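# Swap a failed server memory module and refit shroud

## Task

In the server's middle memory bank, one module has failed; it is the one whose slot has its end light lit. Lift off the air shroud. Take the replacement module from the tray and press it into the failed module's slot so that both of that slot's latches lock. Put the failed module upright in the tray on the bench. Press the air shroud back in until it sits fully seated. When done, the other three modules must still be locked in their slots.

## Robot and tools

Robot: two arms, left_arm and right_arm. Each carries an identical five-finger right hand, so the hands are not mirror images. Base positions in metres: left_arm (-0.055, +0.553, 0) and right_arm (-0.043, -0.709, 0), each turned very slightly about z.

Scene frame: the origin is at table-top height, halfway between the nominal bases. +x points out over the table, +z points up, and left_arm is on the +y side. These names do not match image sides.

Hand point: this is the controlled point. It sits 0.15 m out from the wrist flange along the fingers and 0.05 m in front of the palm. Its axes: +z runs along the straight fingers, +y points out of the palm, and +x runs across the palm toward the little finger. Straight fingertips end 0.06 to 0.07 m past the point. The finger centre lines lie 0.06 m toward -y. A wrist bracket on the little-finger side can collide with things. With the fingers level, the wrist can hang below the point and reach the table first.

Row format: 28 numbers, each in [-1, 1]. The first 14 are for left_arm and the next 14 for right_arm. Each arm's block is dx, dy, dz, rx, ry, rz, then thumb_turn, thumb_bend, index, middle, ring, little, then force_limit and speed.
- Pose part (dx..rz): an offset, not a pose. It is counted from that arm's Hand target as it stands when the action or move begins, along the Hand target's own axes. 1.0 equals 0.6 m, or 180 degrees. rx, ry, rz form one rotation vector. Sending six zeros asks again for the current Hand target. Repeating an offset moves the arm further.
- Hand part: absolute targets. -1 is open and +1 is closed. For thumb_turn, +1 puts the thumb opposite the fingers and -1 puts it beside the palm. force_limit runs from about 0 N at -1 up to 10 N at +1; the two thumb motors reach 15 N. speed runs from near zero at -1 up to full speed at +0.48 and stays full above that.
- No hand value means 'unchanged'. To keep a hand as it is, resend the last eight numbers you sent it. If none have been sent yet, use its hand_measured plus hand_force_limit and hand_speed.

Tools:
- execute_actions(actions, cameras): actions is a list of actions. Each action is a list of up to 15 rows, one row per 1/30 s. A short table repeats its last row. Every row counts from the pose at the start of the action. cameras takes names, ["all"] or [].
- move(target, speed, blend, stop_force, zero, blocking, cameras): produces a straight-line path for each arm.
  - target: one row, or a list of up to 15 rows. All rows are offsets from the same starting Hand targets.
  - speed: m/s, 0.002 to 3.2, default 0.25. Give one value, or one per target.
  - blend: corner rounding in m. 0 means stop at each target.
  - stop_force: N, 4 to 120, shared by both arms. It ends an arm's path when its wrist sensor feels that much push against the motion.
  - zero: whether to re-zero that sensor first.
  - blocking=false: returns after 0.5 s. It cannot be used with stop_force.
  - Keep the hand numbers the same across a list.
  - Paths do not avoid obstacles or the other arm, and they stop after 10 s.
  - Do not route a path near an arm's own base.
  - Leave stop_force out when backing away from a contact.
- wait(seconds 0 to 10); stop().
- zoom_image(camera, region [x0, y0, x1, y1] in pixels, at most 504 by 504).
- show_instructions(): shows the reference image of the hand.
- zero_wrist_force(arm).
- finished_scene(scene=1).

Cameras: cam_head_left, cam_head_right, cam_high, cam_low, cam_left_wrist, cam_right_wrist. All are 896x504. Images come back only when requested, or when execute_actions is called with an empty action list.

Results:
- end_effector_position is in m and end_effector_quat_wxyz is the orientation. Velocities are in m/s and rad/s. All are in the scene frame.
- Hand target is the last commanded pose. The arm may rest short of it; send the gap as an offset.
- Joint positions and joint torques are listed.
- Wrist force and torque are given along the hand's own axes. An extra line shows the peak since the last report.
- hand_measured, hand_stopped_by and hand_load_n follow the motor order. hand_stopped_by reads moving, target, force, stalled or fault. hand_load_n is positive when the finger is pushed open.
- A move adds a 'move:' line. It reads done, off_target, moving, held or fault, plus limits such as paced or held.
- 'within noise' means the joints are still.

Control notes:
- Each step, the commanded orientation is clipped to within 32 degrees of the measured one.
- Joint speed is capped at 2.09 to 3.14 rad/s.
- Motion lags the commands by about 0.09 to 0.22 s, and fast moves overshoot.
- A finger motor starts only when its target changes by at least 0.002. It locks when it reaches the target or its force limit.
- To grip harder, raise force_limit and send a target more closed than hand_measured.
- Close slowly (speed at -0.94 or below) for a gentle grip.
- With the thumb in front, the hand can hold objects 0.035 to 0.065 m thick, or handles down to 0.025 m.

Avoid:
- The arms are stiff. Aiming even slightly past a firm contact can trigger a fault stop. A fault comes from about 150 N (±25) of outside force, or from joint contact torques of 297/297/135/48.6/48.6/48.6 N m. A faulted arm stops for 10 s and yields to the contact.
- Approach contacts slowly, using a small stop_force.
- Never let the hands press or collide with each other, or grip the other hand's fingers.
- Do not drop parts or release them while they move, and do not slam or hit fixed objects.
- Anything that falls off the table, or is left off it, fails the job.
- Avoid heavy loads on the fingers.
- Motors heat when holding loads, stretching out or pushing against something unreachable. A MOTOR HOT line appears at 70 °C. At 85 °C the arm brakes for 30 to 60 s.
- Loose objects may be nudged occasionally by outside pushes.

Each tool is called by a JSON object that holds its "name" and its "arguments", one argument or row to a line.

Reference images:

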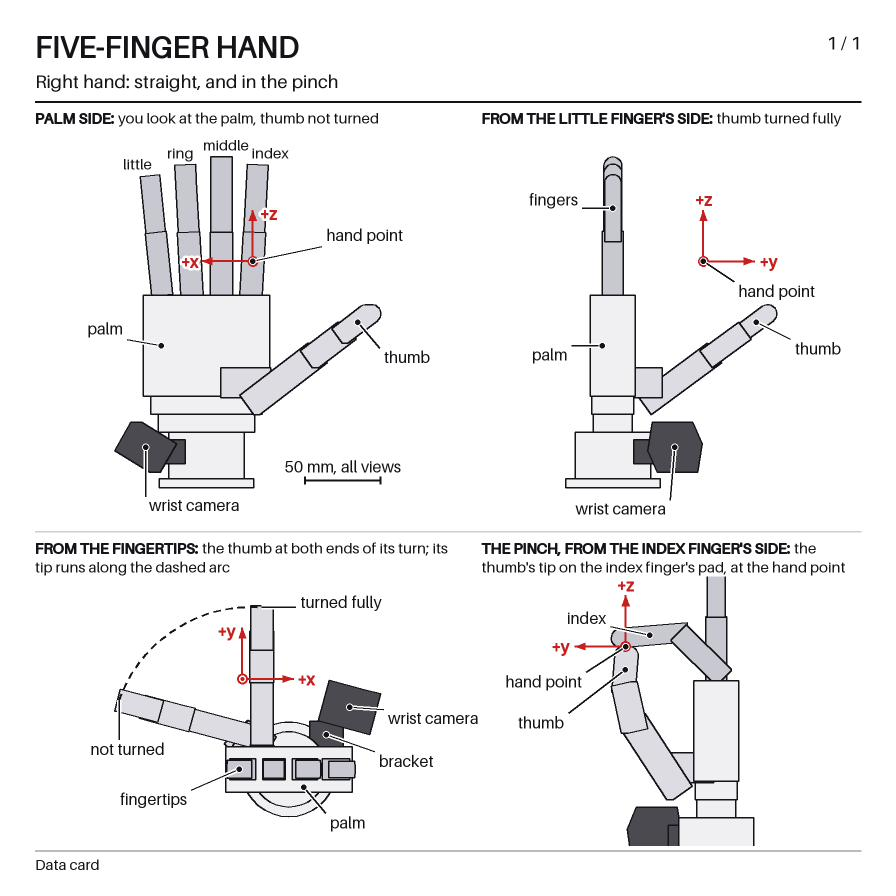

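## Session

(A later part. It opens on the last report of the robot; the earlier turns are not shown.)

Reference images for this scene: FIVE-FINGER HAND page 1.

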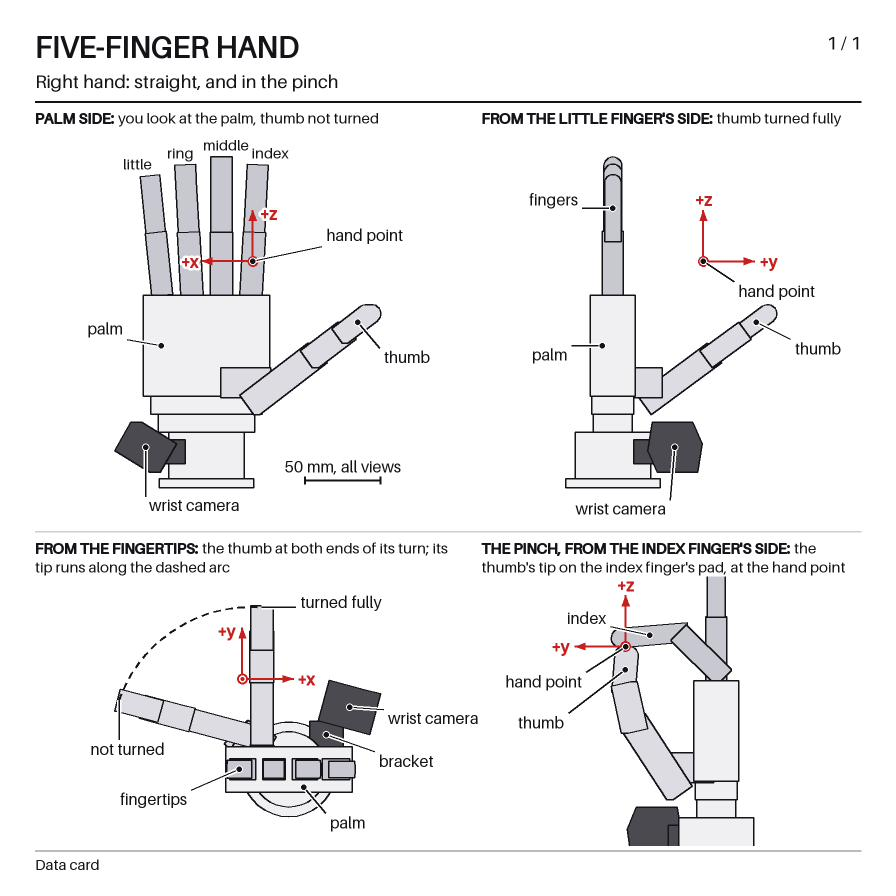

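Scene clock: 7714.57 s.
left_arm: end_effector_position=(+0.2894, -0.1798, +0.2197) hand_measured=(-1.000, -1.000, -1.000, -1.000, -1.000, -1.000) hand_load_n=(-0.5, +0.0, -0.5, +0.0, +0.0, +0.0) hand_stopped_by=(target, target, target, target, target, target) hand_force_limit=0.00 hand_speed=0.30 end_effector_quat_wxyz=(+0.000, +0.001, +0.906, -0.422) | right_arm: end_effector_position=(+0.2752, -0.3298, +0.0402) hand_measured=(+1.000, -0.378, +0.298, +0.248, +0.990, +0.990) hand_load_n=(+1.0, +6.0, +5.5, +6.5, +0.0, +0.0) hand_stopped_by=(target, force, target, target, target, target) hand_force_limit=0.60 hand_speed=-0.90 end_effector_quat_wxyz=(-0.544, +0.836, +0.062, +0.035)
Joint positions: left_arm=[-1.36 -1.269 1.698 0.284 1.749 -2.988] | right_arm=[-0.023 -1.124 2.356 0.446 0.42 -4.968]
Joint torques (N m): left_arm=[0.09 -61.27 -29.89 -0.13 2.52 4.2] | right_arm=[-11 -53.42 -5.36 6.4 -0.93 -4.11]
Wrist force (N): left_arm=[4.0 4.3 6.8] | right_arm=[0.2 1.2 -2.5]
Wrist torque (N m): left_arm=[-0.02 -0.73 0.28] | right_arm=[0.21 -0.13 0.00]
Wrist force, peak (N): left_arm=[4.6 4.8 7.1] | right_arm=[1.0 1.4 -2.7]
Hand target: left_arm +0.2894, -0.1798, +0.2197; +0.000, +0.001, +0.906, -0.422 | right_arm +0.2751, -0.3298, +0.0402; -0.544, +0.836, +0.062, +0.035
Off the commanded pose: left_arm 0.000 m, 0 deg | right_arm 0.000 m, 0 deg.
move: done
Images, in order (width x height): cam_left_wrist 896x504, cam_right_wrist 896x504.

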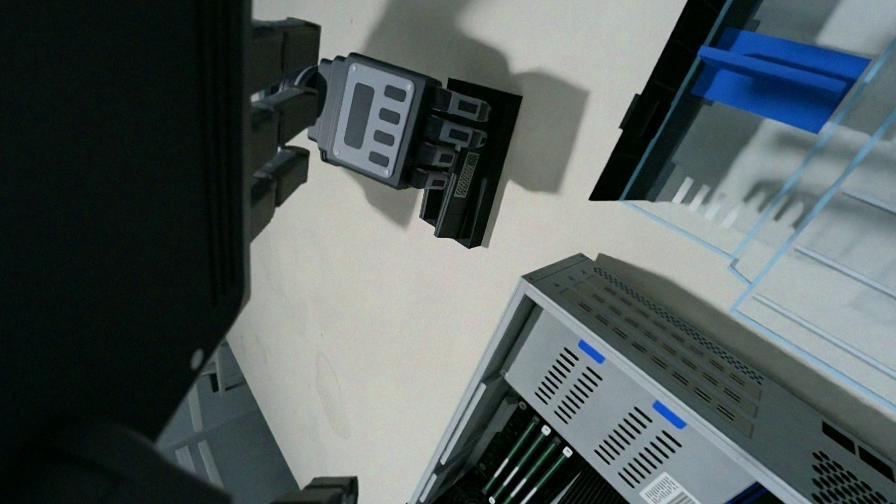

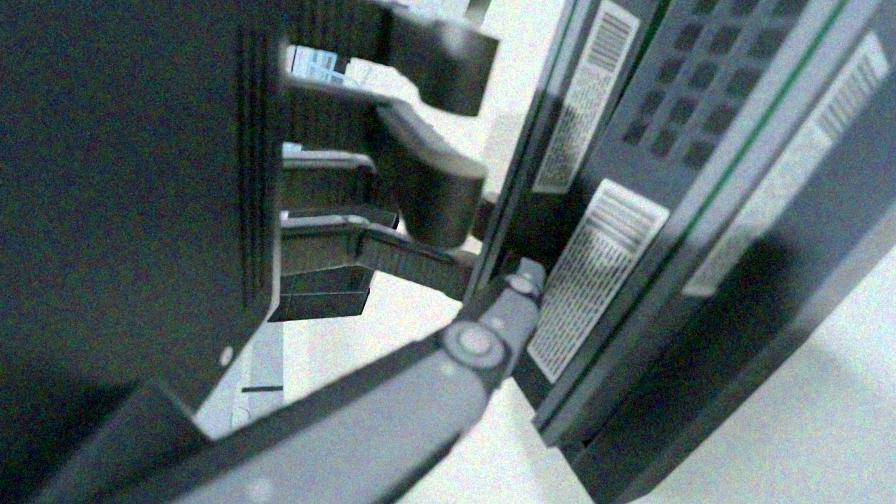

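{"name": "move", "arguments": {
  "target": [
    [0,0,0,0,0,0,-1,-1,-1,-1,-1,-1,0.0,0.3,-0.00049,-0.00622,-0.00269,0,0,0,1,0.2,0.3,0.25,0.99,0.99,0.6,-0.9],
    [0,0,0,0,0,0,-1,-1,-1,-1,-1,-1,0.0,0.3,-0.00049,-0.00622,-0.00269,0.00142,-0.00889,0.0203,1,0.2,0.3,0.25,0.99,0.99,0.6,-0.9]
  ],
  "speed": 0.015,
  "cameras": ["cam_left_wrist","cam_right_wrist"]
}}

{"name": "zoom_image", "arguments": {
  "camera": "cam_left_wrist",
  "region": [415, 175, 495, 255]
}}

Scene clock: 7749.03 s.
left_arm: end_effector_position=(+0.2894, -0.1798, +0.2197) hand_measured=(-1.000, -1.000, -1.000, -1.000, -1.000, -1.000) hand_load_n=(+0.0, +0.0, -0.5, +0.0, +0.0, +0.0) hand_stopped_by=(target, target, target, target, target, target) hand_force_limit=0.00 hand_speed=0.30 end_effector_quat_wxyz=(+0.000, +0.001, +0.906, -0.422) | right_arm: end_effector_position=(+0.2743, -0.3298, +0.0442) hand_measured=(+1.000, -0.380, +0.298, +0.248, +0.990, +0.990) hand_load_n=(+1.0, +8.0, +3.0, +5.0, +0.0, +0.0) hand_stopped_by=(target, force, target, target, target, target) hand_force_limit=0.60 hand_speed=-0.90 end_effector_quat_wxyz=(-0.546, +0.837, +0.042, +0.006)
Joint positions: left_arm=[-1.36 -1.269 1.698 0.284 1.749 -2.988] | right_arm=[-0.022 -1.103 2.338 0.51 0.422 -4.964]
Joint torques (N m): left_arm=[-2.82 -60.14 -29.81 -0.63 2.57 4.68] | right_arm=[12.35 -50.37 -15.5 2.52 0.43 1.9]
Wrist force (N): left_arm=[3.6 4.6 7.3] | right_arm=[0.8 0.6 -2.5]
Wrist torque (N m): left_arm=[0.00 -0.69 0.28] | right_arm=[0.32 -0.15 -0.14]
Wrist force, peak (N): left_arm=[4.6 4.8 7.3] | right_arm=[1.4 1.8 -2.9]
Hand target: left_arm +0.2894, -0.1798, +0.2197; +0.000, +0.001, +0.906, -0.422 | right_arm +0.2743, -0.3298, +0.0442; -0.546, +0.837, +0.042, +0.006
Off the commanded pose: left_arm 0.000 m, 0 deg | right_arm 0.000 m, 0 deg.
move: done
Images, in order (width x height): cam_left_wrist 896x504, cam_right_wrist 896x504.

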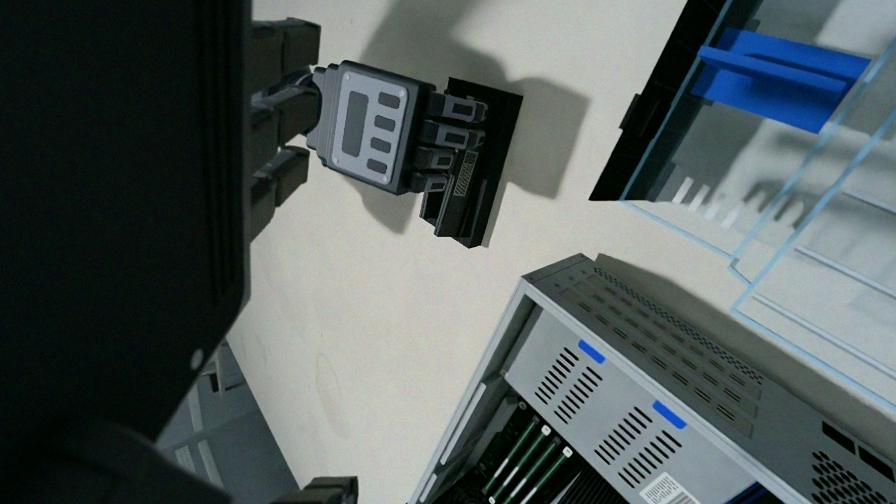

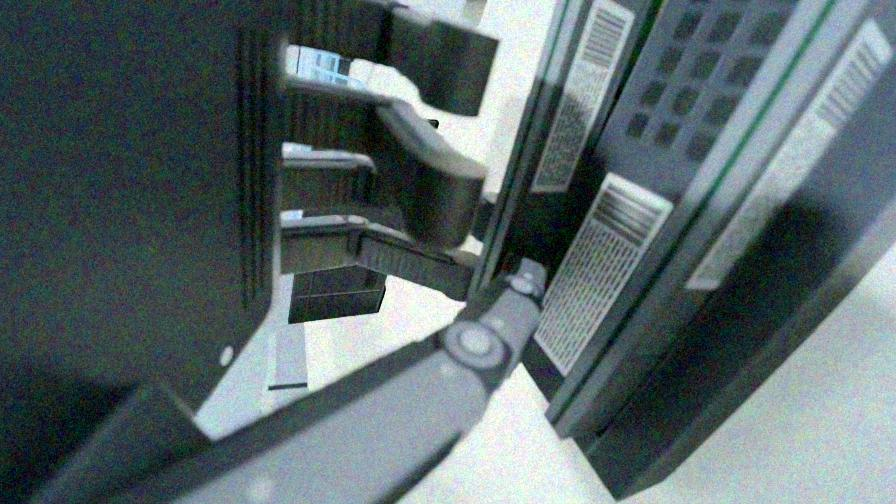

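Scaled by 6.300 from the camera's 896x504 image, which has a finer 1280x720 frame.

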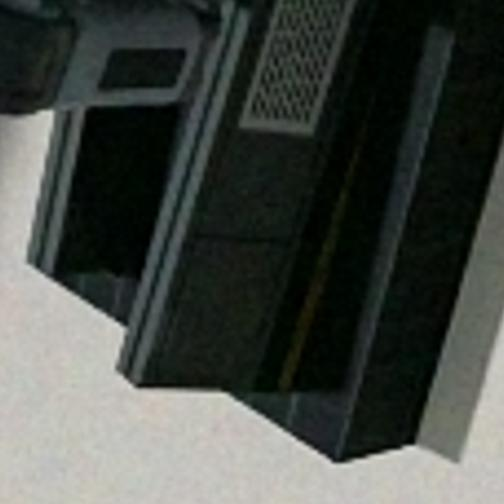

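{"name": "move", "arguments": {
  "target": [0,0,0,0,0,0,-1,-1,-1,-1,-1,-1,0.0,0.3,-0.00037,0.00609,0.0027,0,0,0,1,0.2,0.3,0.25,0.99,0.99,0.6,-0.9],
  "speed": 0.005,
  "stop_force": 4,
  "cameras": ["cam_left_wrist","cam_right_wrist"]
}}

{"name": "zoom_image", "arguments": {
  "camera": "cam_left_wrist",
  "region": [415, 175, 495, 255]
}}

Scene clock: 7755.63 s.
left_arm: end_effector_position=(+0.2894, -0.1798, +0.2197) hand_measured=(-1.000, -1.000, -1.000, -1.000, -1.000, -1.000) hand_load_n=(+0.0, +0.0, +0.0, +0.0, +0.0, +0.0) hand_stopped_by=(target, target, target, target, target, target) hand_force_limit=0.00 hand_speed=0.30 end_effector_quat_wxyz=(+0.000, +0.001, +0.906, -0.422) | right_arm: end_effector_position=(+0.2743, -0.3298, +0.0412) hand_measured=(+1.000, -0.380, +0.298, +0.248, +0.990, +0.990) hand_load_n=(+0.5, +7.5, +4.0, +5.0, +0.0, +0.0) hand_stopped_by=(target, force, target, target, target, target) hand_force_limit=0.60 hand_speed=-0.90 end_effector_quat_wxyz=(-0.546, +0.837, +0.042, +0.006)
Joint positions: left_arm=[-1.36 -1.269 1.698 0.284 1.749 -2.988] | right_arm=[-0.022 -1.097 2.339 0.503 0.422 -4.964]
Joint torques (N m): left_arm=[-1.56 -63.08 -32.07 -0.26 2.98 4.29] | right_arm=[1.22 -59.41 -3.02 6.1 0.03 -2.32]
Wrist force (N): left_arm=[3.8 4.3 7.3] | right_arm=[0.1 -1.8 -3.1]
Wrist torque (N m): left_arm=[-0.07 -0.72 0.28] | right_arm=[0.31 -0.14 -0.16]
Wrist force, peak (N): left_arm=[4.6 5.1 7.3] | right_arm=[0.1 -6.2 -5.1]
Hand target: left_arm +0.2894, -0.1798, +0.2197; +0.000, +0.001, +0.906, -0.422 | right_arm +0.2743, -0.3298, +0.0412; -0.546, +0.837, +0.042, +0.006 (not the last commanded pose)
Off the commanded pose: left_arm 0.000 m, 0 deg | right_arm 0.001 m, 0 deg.
move: contact (right_arm)
Images, in order (width x height): cam_left_wrist 896x504, cam_right_wrist 896x504.

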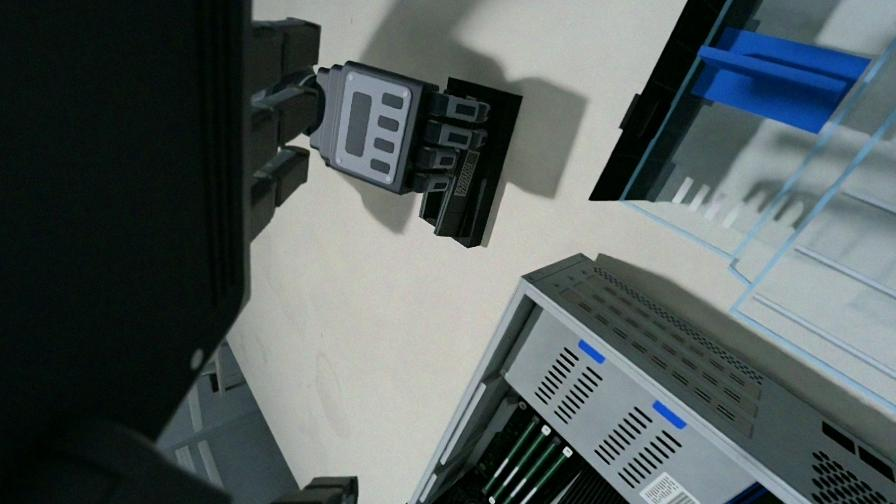

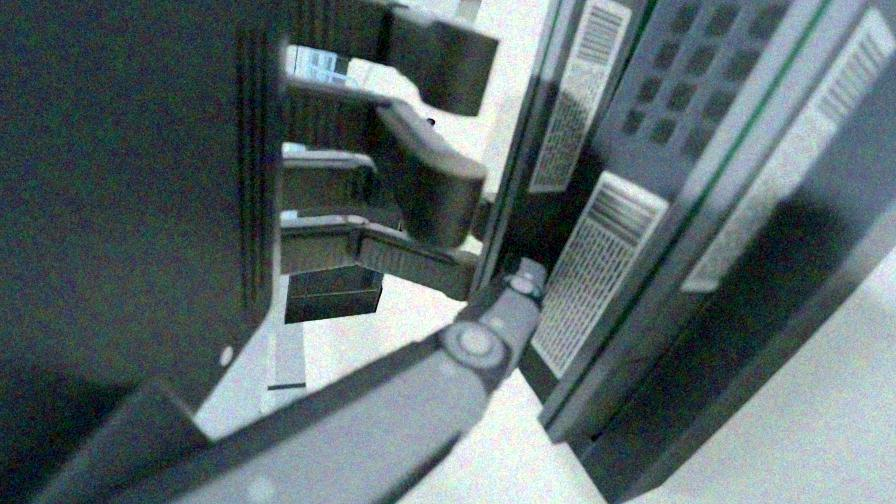

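Scaled by 6.300 from the camera's 896x504 image, which has a finer 1280x720 frame.

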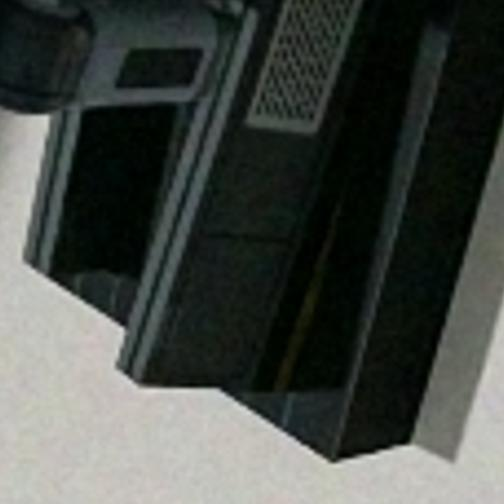

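{"name": "move", "arguments": {
  "target": [0,0,0,0,0,0,-1,-1,-1,-1,-1,-1,0.0,0.3,0.000187,-0.003045,-0.00135,0,0,0,1,0.2,0.3,0.25,0.99,0.99,0.6,-0.9],
  "speed": 0.01
}}

{"name": "move", "arguments": {
  "target": [0,0,0,0,0,0,-1,-1,-1,-1,-1,-1,0.0,0.3,-0.00668,-0.00031,-0.00022,0,0,0,1,0.2,0.3,0.25,0.99,0.99,0.6,-0.9],
  "speed": 0.005,
  "stop_force": 4,
  "cameras": ["cam_left_wrist","cam_right_wrist"]
}}

{"name": "zoom_image", "arguments": {
  "camera": "cam_left_wrist",
  "region": [415, 175, 495, 255]
}}

Scene clock: 7784.67 s.
left_arm: end_effector_position=(+0.2894, -0.1798, +0.2197) hand_measured=(-1.000, -1.000, -1.000, -1.000, -1.000, -1.000) hand_load_n=(-0.5, +0.0, +0.0, +0.0, +0.0, +0.0) hand_stopped_by=(target, target, target, target, target, target) hand_force_limit=0.00 hand_speed=0.30 end_effector_quat_wxyz=(+0.000, +0.001, +0.906, -0.422) | right_arm: end_effector_position=(+0.2743, -0.3298, +0.0432) hand_measured=(+1.000, -0.380, +0.298, +0.248, +0.990, +0.990) hand_load_n=(+1.0, +7.5, +3.5, +5.0, +0.5, +0.0) hand_stopped_by=(target, force, target, target, target, target) hand_force_limit=0.60 hand_speed=-0.90 end_effector_quat_wxyz=(-0.546, +0.837, +0.042, +0.006)
Joint positions: left_arm=[-1.36 -1.269 1.698 0.284 1.749 -2.988] | right_arm=[-0.022 -1.101 2.339 0.507 0.422 -4.964]
Joint torques (N m): left_arm=[0.27 -64.08 -31.1 -0.67 2.55 4.4] | right_arm=[-0.54 -47.41 -17.68 4.95 -1.7 -2.84]
Wrist force (N): left_arm=[4.4 4.9 7.0] | right_arm=[0.6 2.0 -3.0]
Wrist torque (N m): left_arm=[0.06 -0.79 0.33] | right_arm=[0.39 -0.16 -0.03]
Wrist force, peak (N): left_arm=[4.7 4.5 7.5] | right_arm=[0.0 -2.4 -3.7]
Hand target: left_arm +0.2894, -0.1798, +0.2197; +0.000, +0.001, +0.906, -0.422 | right_arm +0.2743, -0.3298, +0.0432; -0.546, +0.837, +0.042, +0.006
Off the commanded pose: left_arm 0.000 m, 0 deg | right_arm 0.000 m, 0 deg.
move: done

Scene clock: 7786.07 s.
left_arm: end_effector_position=(+0.2894, -0.1798, +0.2197) hand_measured=(-1.000, -1.000, -1.000, -1.000, -1.000, -1.000) hand_load_n=(+0.0, +0.0, +0.0, +0.0, +0.0, +0.0) hand_stopped_by=(target, target, target, target, target, target) hand_force_limit=0.00 hand_speed=0.30 end_effector_quat_wxyz=(+0.000, +0.001, +0.906, -0.422) | right_arm: end_effector_position=(+0.2703, -0.3301, +0.0432) hand_measured=(+1.000, -0.380, +0.298, +0.248, +0.990, +0.990) hand_load_n=(+1.0, +7.5, +3.0, +5.0, +0.0, +0.0) hand_stopped_by=(target, force, target, target, target, target) hand_force_limit=0.60 hand_speed=-0.90 end_effector_quat_wxyz=(-0.546, +0.837, +0.043, +0.006)
Joint positions: left_arm=[-1.36 -1.269 1.698 0.284 1.749 -2.988] | right_arm=[-0.023 -1.104 2.347 0.505 0.423 -4.968]
Joint torques (N m): left_arm=[1.94 -63.97 -30.61 -0.24 2.42 4.16] | right_arm=[-8.26 -50.43 -16.37 2.9 0.04 -1.73]
Wrist force (N): left_arm=[3.9 4.6 7.1] | right_arm=[0.7 1.4 -2.5]
Wrist torque (N m): left_arm=[-0.01 -0.72 0.28] | right_arm=[0.28 -0.14 0.08]
Wrist force, peak (N): left_arm=[4.2 4.7 7.5] | right_arm=[0.6 1.9 -2.9]
Hand target: left_arm +0.2894, -0.1798, +0.2197; +0.000, +0.001, +0.906, -0.422 | right_arm +0.2703, -0.3301, +0.0432; -0.546, +0.837, +0.042, +0.006
Off the commanded pose: left_arm 0.000 m, 0 deg | right_arm 0.000 m, 0 deg.
move: done
Images, in order (width x height): cam_left_wrist 896x504, cam_right_wrist 896x504.

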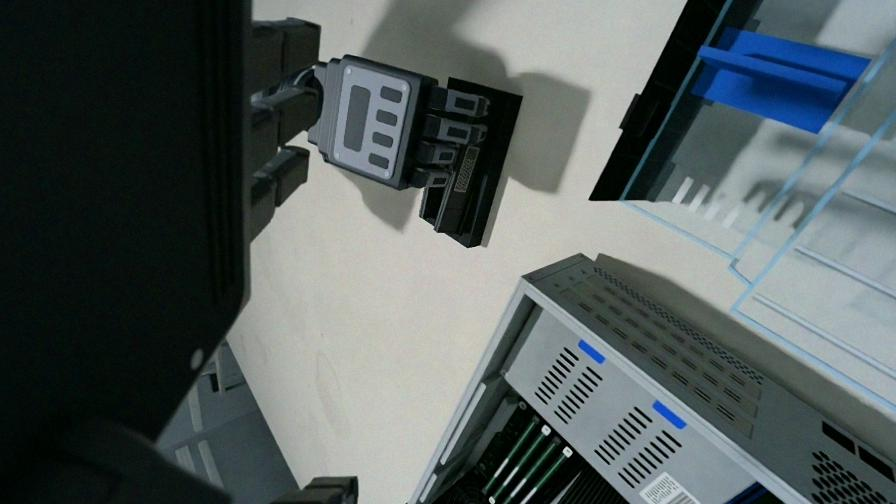

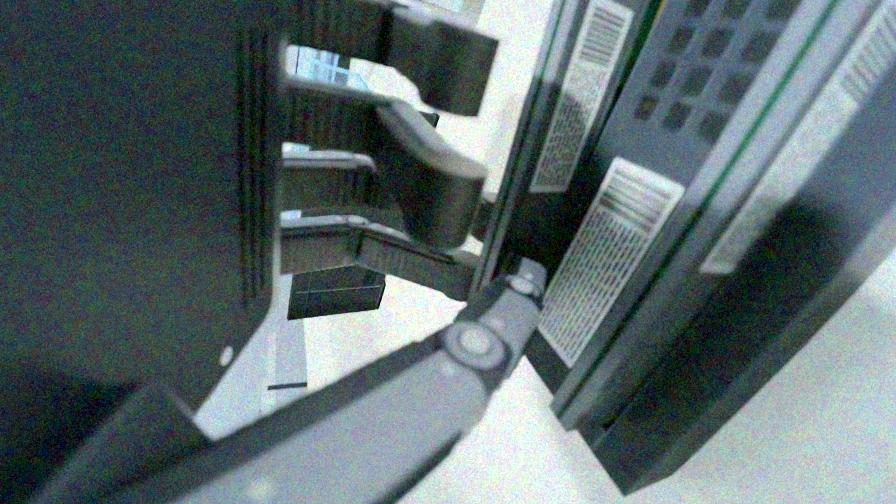

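Scaled by 6.300 from the camera's 896x504 image, which has a finer 1280x720 frame.

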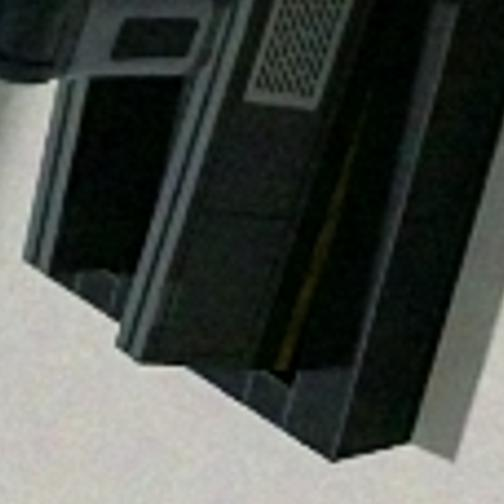

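{"name": "move", "arguments": {
  "target": [
    [0,0,0,0,0,0,-1,-1,-1,-1,-1,-1,0.0,0.3,0.00093,-0.01523,-0.00675,0,0,0,1,0.2,0.3,0.25,0.99,0.99,0.6,-0.9],
    [0,0,0,0,0,0,-1,-1,-1,-1,-1,-1,0.0,0.3,0.00415,-0.01432,-0.00838,-0.00031,0.00508,0.00225,1,0.2,0.3,0.25,0.99,0.99,0.6,-0.9]
  ],
  "speed": 0.02,
  "cameras": ["cam_left_wrist","cam_right_wrist"]
}}

{"name": "zoom_image", "arguments": {
  "camera": "cam_left_wrist",
  "region": [415, 175, 495, 255]
}}

{"name": "zoom_image", "arguments": {
  "camera": "cam_left_wrist",
  "region": [420, 70, 530, 180]
}}

{"name": "zoom_image", "arguments": {
  "camera": "cam_right_wrist",
  "region": [500, 0, 740, 240]
}}

Scene clock: 7804.13 s.
left_arm: end_effector_position=(+0.2894, -0.1798, +0.2197) hand_measured=(-1.000, -1.000, -1.000, -1.000, -1.000, -1.000) hand_load_n=(+0.0, +0.0, +0.0, +0.0, +0.0, +0.0) hand_stopped_by=(target, target, target, target, target, target) hand_force_limit=0.00 hand_speed=0.30 end_effector_quat_wxyz=(+0.000, +0.001, +0.906, -0.422) | right_arm: end_effector_position=(+0.2724, -0.3311, +0.0532) hand_measured=(+1.000, -0.380, +0.298, +0.248, +0.990, +0.990) hand_load_n=(+1.0, +8.0, +3.0, +4.5, +0.0, +0.0) hand_stopped_by=(target, force, target, target, target, target) hand_force_limit=0.60 hand_speed=-0.90 end_effector_quat_wxyz=(-0.546, +0.837, +0.035, +0.011) end_effector_velocity=(+0.000, +0.000, +0.000) end_effector_angular_velocity=(+0.000, -0.001, +0.002)
Joint positions: left_arm=[-1.36 -1.269 1.698 0.284 1.749 -2.988] | right_arm=[-0.028 -1.134 2.35 0.504 0.42 -4.937]
Joint velocities: left_arm=[within noise] | right_arm=[0 0 0 0.003 0 -0.005]
Joint torques (N m): left_arm=[1.43 -62.69 -30.74 -0.31 2.62 4.4] | right_arm=[7.64 -40.34 -7.07 6.34 -2.11 -4.06]
Wrist force (N): left_arm=[4.8 4.5 7.4] | right_arm=[0.8 1.3 -2.2]
Wrist torque (N m): left_arm=[-0.03 -0.87 0.34] | right_arm=[0.26 -0.18 -0.04]
Wrist force, peak (N): left_arm=[4.4 4.7 7.7] | right_arm=[1.1 1.7 -2.9]
Hand target: left_arm +0.2894, -0.1798, +0.2197; +0.000, +0.001, +0.906, -0.422 | right_arm +0.2723, -0.3311, +0.0532; -0.546, +0.837, +0.035, +0.011
Off the commanded pose: left_arm 0.000 m, 0 deg | right_arm 0.000 m, 0 deg.
move: done
Images, in order (width x height): cam_left_wrist 896x504, cam_right_wrist 896x504.

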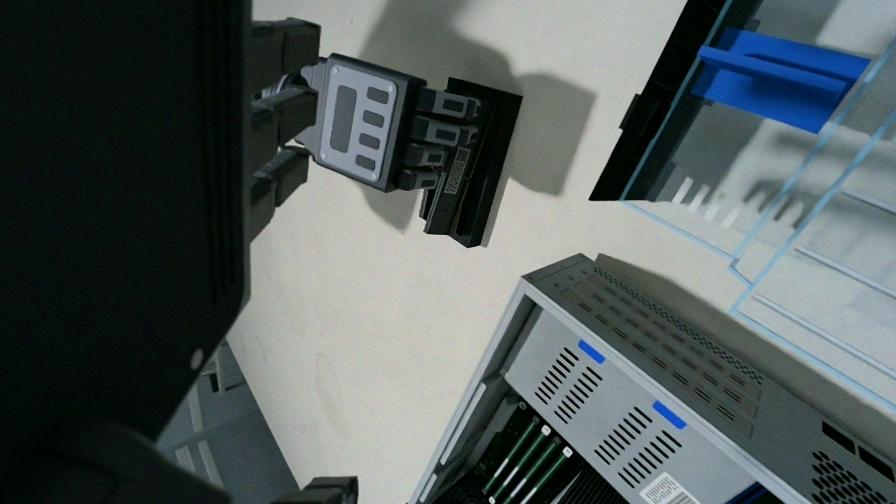

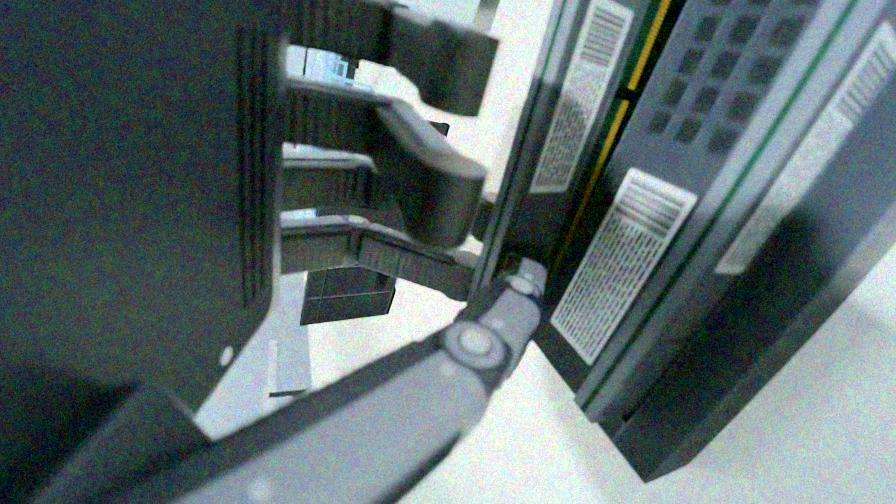

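Scaled by 6.300 from the camera's 896x504 image, which has a finer 1280x720 frame.

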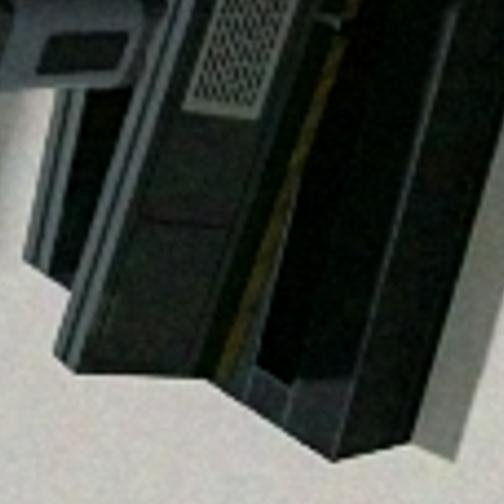

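Scaled by 4.582 from the camera's 896x504 image, which has a finer 1280x720 frame.

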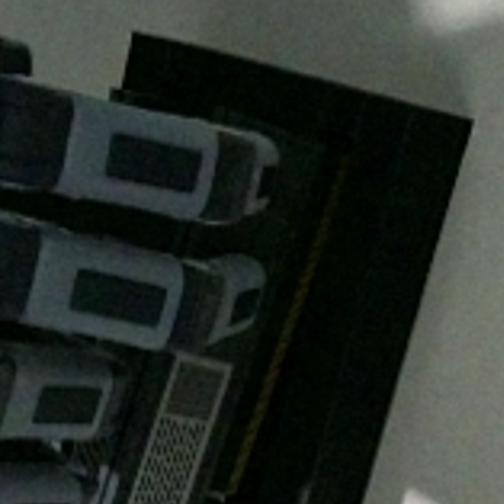

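Scaled by 2.100 from the camera's 896x504 image, which has a finer 1280x720 frame.

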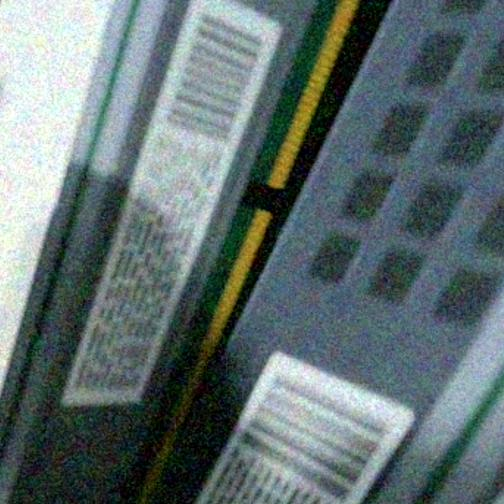

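{"name": "move", "arguments": {
  "target": [
    [0,0,0,0,0,0,-1,-1,-1,-1,-1,-1,0.0,0.3,0.00057,-0.00913,-0.00404,0,0,0,1,0.2,0.3,0.25,0.99,0.99,0.6,-0.9],
    [0,0,0,0,0,0,-1,-1,-1,-1,-1,-1,0.0,0.3,0.00632,-0.0096,-0.00217,0.00176,-0.01517,0.03456,1,0.2,0.3,0.25,0.99,0.99,0.6,-0.9]
  ],
  "speed": 0.03,
  "cameras": ["cam_left_wrist","cam_right_wrist"]
}}

{"name": "zoom_image", "arguments": {
  "camera": "cam_left_wrist",
  "region": [415, 175, 495, 255]
}}

{"name": "zoom_image", "arguments": {
  "camera": "cam_right_wrist",
  "region": [500, 0, 740, 240]
}}

Scene clock: 7863.57 s.
left_arm: end_effector_position=(+0.2894, -0.1798, +0.2197) hand_measured=(-1.000, -1.000, -1.000, -1.000, -1.000, -1.000) hand_load_n=(+0.0, +0.0, +0.0, +0.0, +0.0, +0.0) hand_stopped_by=(target, target, target, target, target, target) hand_force_limit=0.00 hand_speed=0.30 end_effector_quat_wxyz=(+0.000, +0.001, +0.906, -0.422) | right_arm: end_effector_position=(+0.2758, -0.3298, +0.0592) hand_measured=(+1.000, -0.380, +0.298, +0.248, +0.990, +0.990) hand_load_n=(+1.0, +8.0, +3.0, +4.5, +0.0, +0.0) hand_stopped_by=(target, force, target, target, target, target) hand_force_limit=0.60 hand_speed=-0.90 end_effector_quat_wxyz=(-0.547, +0.836, +0.003, -0.039)
Joint positions: left_arm=[-1.36 -1.269 1.698 0.284 1.749 -2.988] | right_arm=[-0.022 -1.094 2.311 0.606 0.424 -4.92]
Joint torques (N m): left_arm=[-2.14 -64.76 -31.04 -0.68 3.27 4] | right_arm=[8.93 -59.88 -7.15 0.95 -0.18 -0.12]
Wrist force (N): left_arm=[4.7 4.6 7.3] | right_arm=[0.4 1.9 -2.2]
Wrist torque (N m): left_arm=[-0.02 -0.85 0.34] | right_arm=[0.41 -0.22 -0.02]
Wrist force, peak (N): left_arm=[4.7 4.5 7.5] | right_arm=[0.4 1.8 -2.7]
Hand target: left_arm +0.2894, -0.1798, +0.2197; +0.000, +0.001, +0.906, -0.422 | right_arm +0.2757, -0.3298, +0.0592; -0.547, +0.836, +0.003, -0.039
Off the commanded pose: left_arm 0.000 m, 0 deg | right_arm 0.000 m, 0 deg.
move: done
Images, in order (width x height): cam_left_wrist 896x504, cam_right_wrist 896x504.

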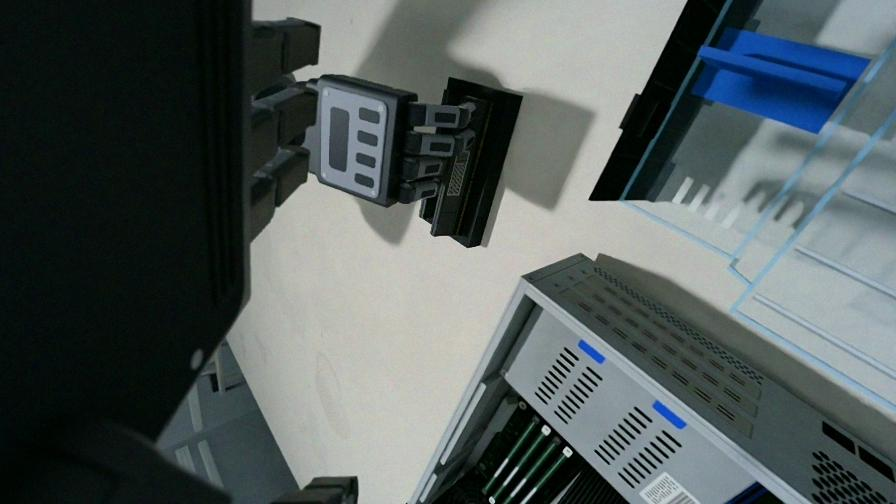

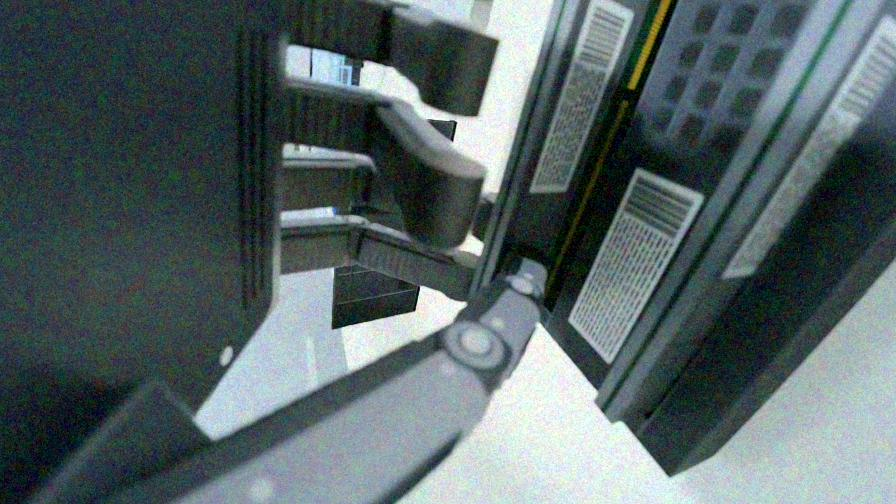

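Scaled by 6.300 from the camera's 896x504 image, which has a finer 1280x720 frame.

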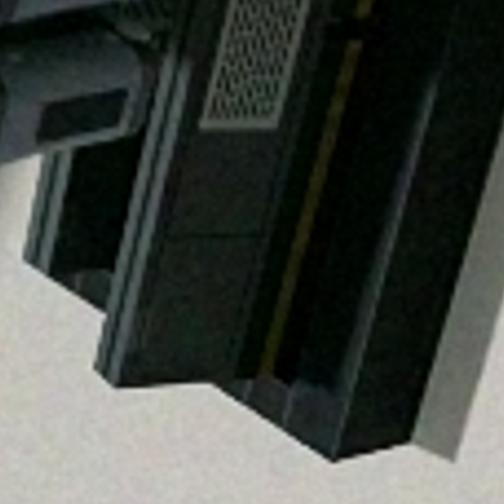

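Scaled by 2.100 from the camera's 896x504 image, which has a finer 1280x720 frame.

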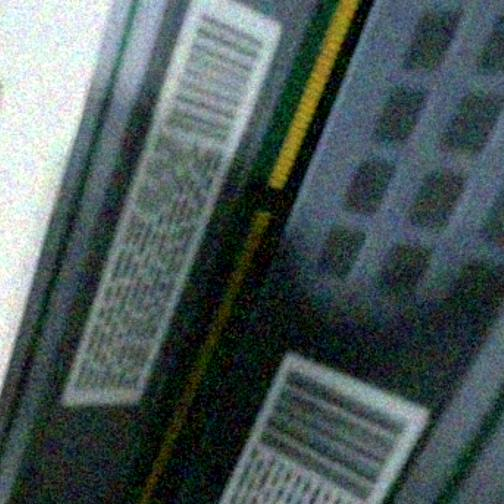

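{"name": "move", "arguments": {
  "target": [0,0,0,0,0,0,-1,-1,-1,-1,-1,-1,0.0,0.3,-0.0016,-0.0006,0.00172,0,0,0,1,0.2,0.3,0.25,0.99,0.99,0.6,-0.9],
  "speed": 0.01
}}

{"name": "move", "arguments": {
  "target": [0,0,0,0,0,0,-1,-1,-1,-1,-1,-1,0.0,0.3,0.00186,0.02744,0.01193,0,0,0,1,0.2,0.3,0.25,0.99,0.99,0.6,-0.9],
  "speed": 0.006,
  "stop_force": 4,
  "cameras": ["cam_left_wrist","cam_right_wrist"]
}}

{"name": "zoom_image", "arguments": {
  "camera": "cam_left_wrist",
  "region": [415, 175, 495, 255]
}}

{"name": "zoom_image", "arguments": {
  "camera": "cam_right_wrist",
  "region": [500, 0, 740, 240]
}}

Scene clock: 7891.60 s.
left_arm: end_effector_position=(+0.2894, -0.1798, +0.2197) hand_measured=(-1.000, -1.000, -1.000, -1.000, -1.000, -1.000) hand_load_n=(+0.0, +0.0, +0.0, +0.0, +0.0, +0.0) hand_stopped_by=(target, target, target, target, target, target) hand_force_limit=0.00 hand_speed=0.30 end_effector_quat_wxyz=(+0.000, +0.001, +0.906, -0.422) | right_arm: end_effector_position=(+0.2747, -0.3287, +0.0592) hand_measured=(+1.000, -0.380, +0.298, +0.248, +0.990, +0.990) hand_load_n=(+1.0, +8.0, +3.0, +4.5, +0.0, +0.0) hand_stopped_by=(target, force, target, target, target, target) hand_force_limit=0.60 hand_speed=-0.90 end_effector_quat_wxyz=(-0.547, +0.836, +0.003, -0.039)
Joint positions: left_arm=[-1.36 -1.269 1.698 0.284 1.749 -2.988] | right_arm=[-0.019 -1.096 2.312 0.601 0.423 -4.913]
Joint torques (N m): left_arm=[1.43 -63.59 -31.01 -0.49 2.55 4.27] | right_arm=[8.13 -56.75 -2.75 2.39 -2.94 0.79]
Wrist force (N): left_arm=[4.3 4.4 7.1] | right_arm=[0.5 1.8 -2.6]
Wrist torque (N m): left_arm=[-0.03 -0.79 0.31] | right_arm=[0.41 -0.22 -0.02]
Wrist force, peak (N): left_arm=[5.0 5.0 7.2] | right_arm=[0.2 2.1 -2.6]
Hand target: left_arm +0.2894, -0.1798, +0.2197; +0.000, +0.001, +0.906, -0.422 | right_arm +0.2747, -0.3287, +0.0592; -0.547, +0.836, +0.003, -0.039
Off the commanded pose: left_arm 0.000 m, 0 deg | right_arm 0.000 m, 0 deg.
move: done

Scene clock: 7893.13 s.
left_arm: end_effector_position=(+0.2894, -0.1798, +0.2197) hand_measured=(-1.000, -1.000, -1.000, -1.000, -1.000, -1.000) hand_load_n=(+0.0, +0.0, +0.0, +0.0, +0.0, +0.0) hand_stopped_by=(target, target, target, target, target, target) hand_force_limit=0.00 hand_speed=0.30 end_effector_quat_wxyz=(+0.000, +0.001, +0.906, -0.422) | right_arm: end_effector_position=(+0.2747, -0.3287, +0.0555) hand_measured=(+1.000, -0.380, +0.298, +0.248, +0.990, +0.990) hand_load_n=(+1.0, +8.0, +2.5, +4.5, +0.0, +0.0) hand_stopped_by=(target, force, target, target, target, target) hand_force_limit=0.60 hand_speed=-0.90 end_effector_quat_wxyz=(-0.547, +0.836, +0.003, -0.039)
Joint positions: left_arm=[-1.36 -1.269 1.698 0.284 1.749 -2.988] | right_arm=[-0.019 -1.088 2.312 0.593 0.423 -4.913]
Joint torques (N m): left_arm=[0.92 -64.11 -31.76 -0.66 3.32 3.96] | right_arm=[-1.5 -62.05 -2.09 6.34 -1.88 -3.21]
Wrist force (N): left_arm=[4.0 4.9 7.2] | right_arm=[0.2 1.3 -2.3]
Wrist torque (N m): left_arm=[0.03 -0.74 0.30] | right_arm=[0.40 -0.20 -0.05]
Wrist force, peak (N): left_arm=[4.4 4.8 7.6] | right_arm=[-0.3 -3.5 -6.6]
Hand target: left_arm +0.2894, -0.1798, +0.2197; +0.000, +0.001, +0.906, -0.422 | right_arm +0.2747, -0.3287, +0.0555; -0.547, +0.836, +0.003, -0.039 (not the last commanded pose)
Off the commanded pose: left_arm 0.000 m, 0 deg | right_arm 0.014 m, 0 deg.
move: contact (right_arm)
Images, in order (width x height): cam_left_wrist 896x504, cam_right_wrist 896x504.

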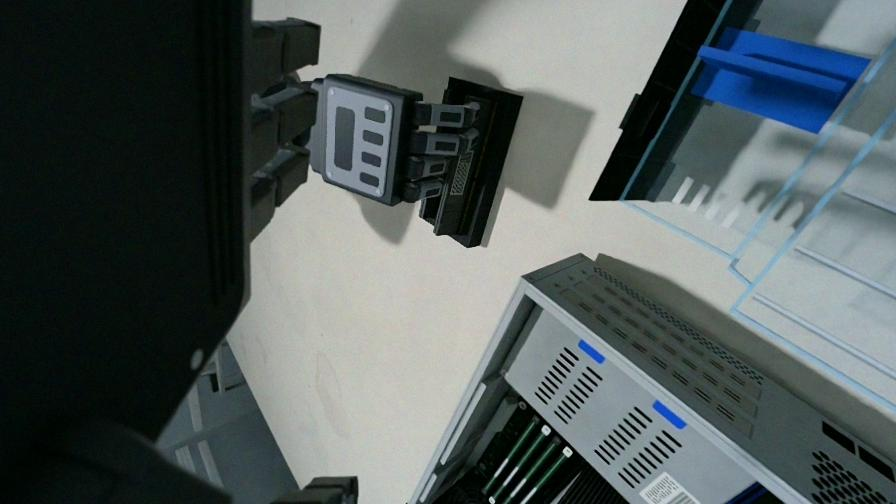

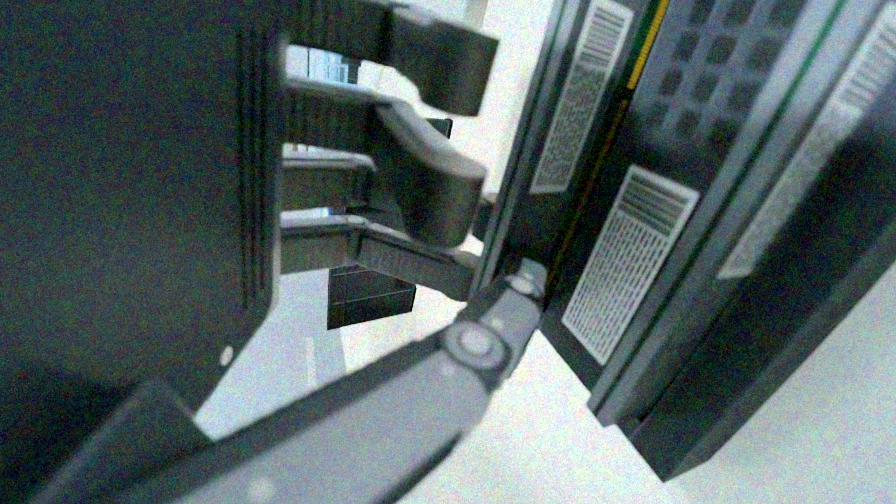

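Scaled by 6.300 from the camera's 896x504 image, which has a finer 1280x720 frame.

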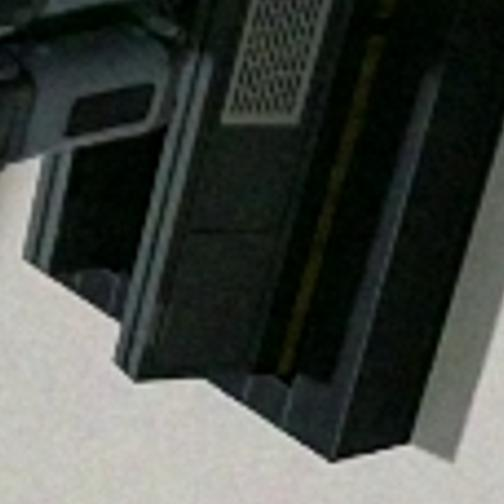

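Scaled by 2.100 from the camera's 896x504 image, which has a finer 1280x720 frame.

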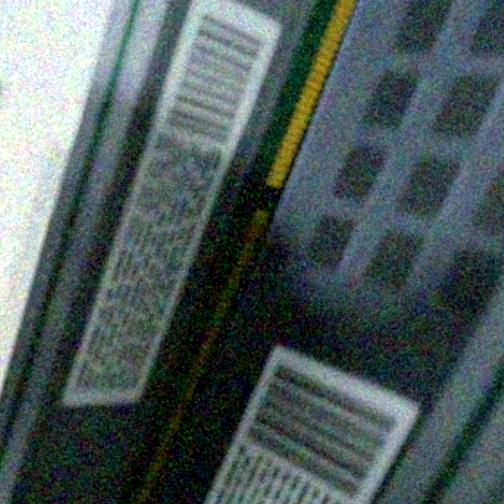

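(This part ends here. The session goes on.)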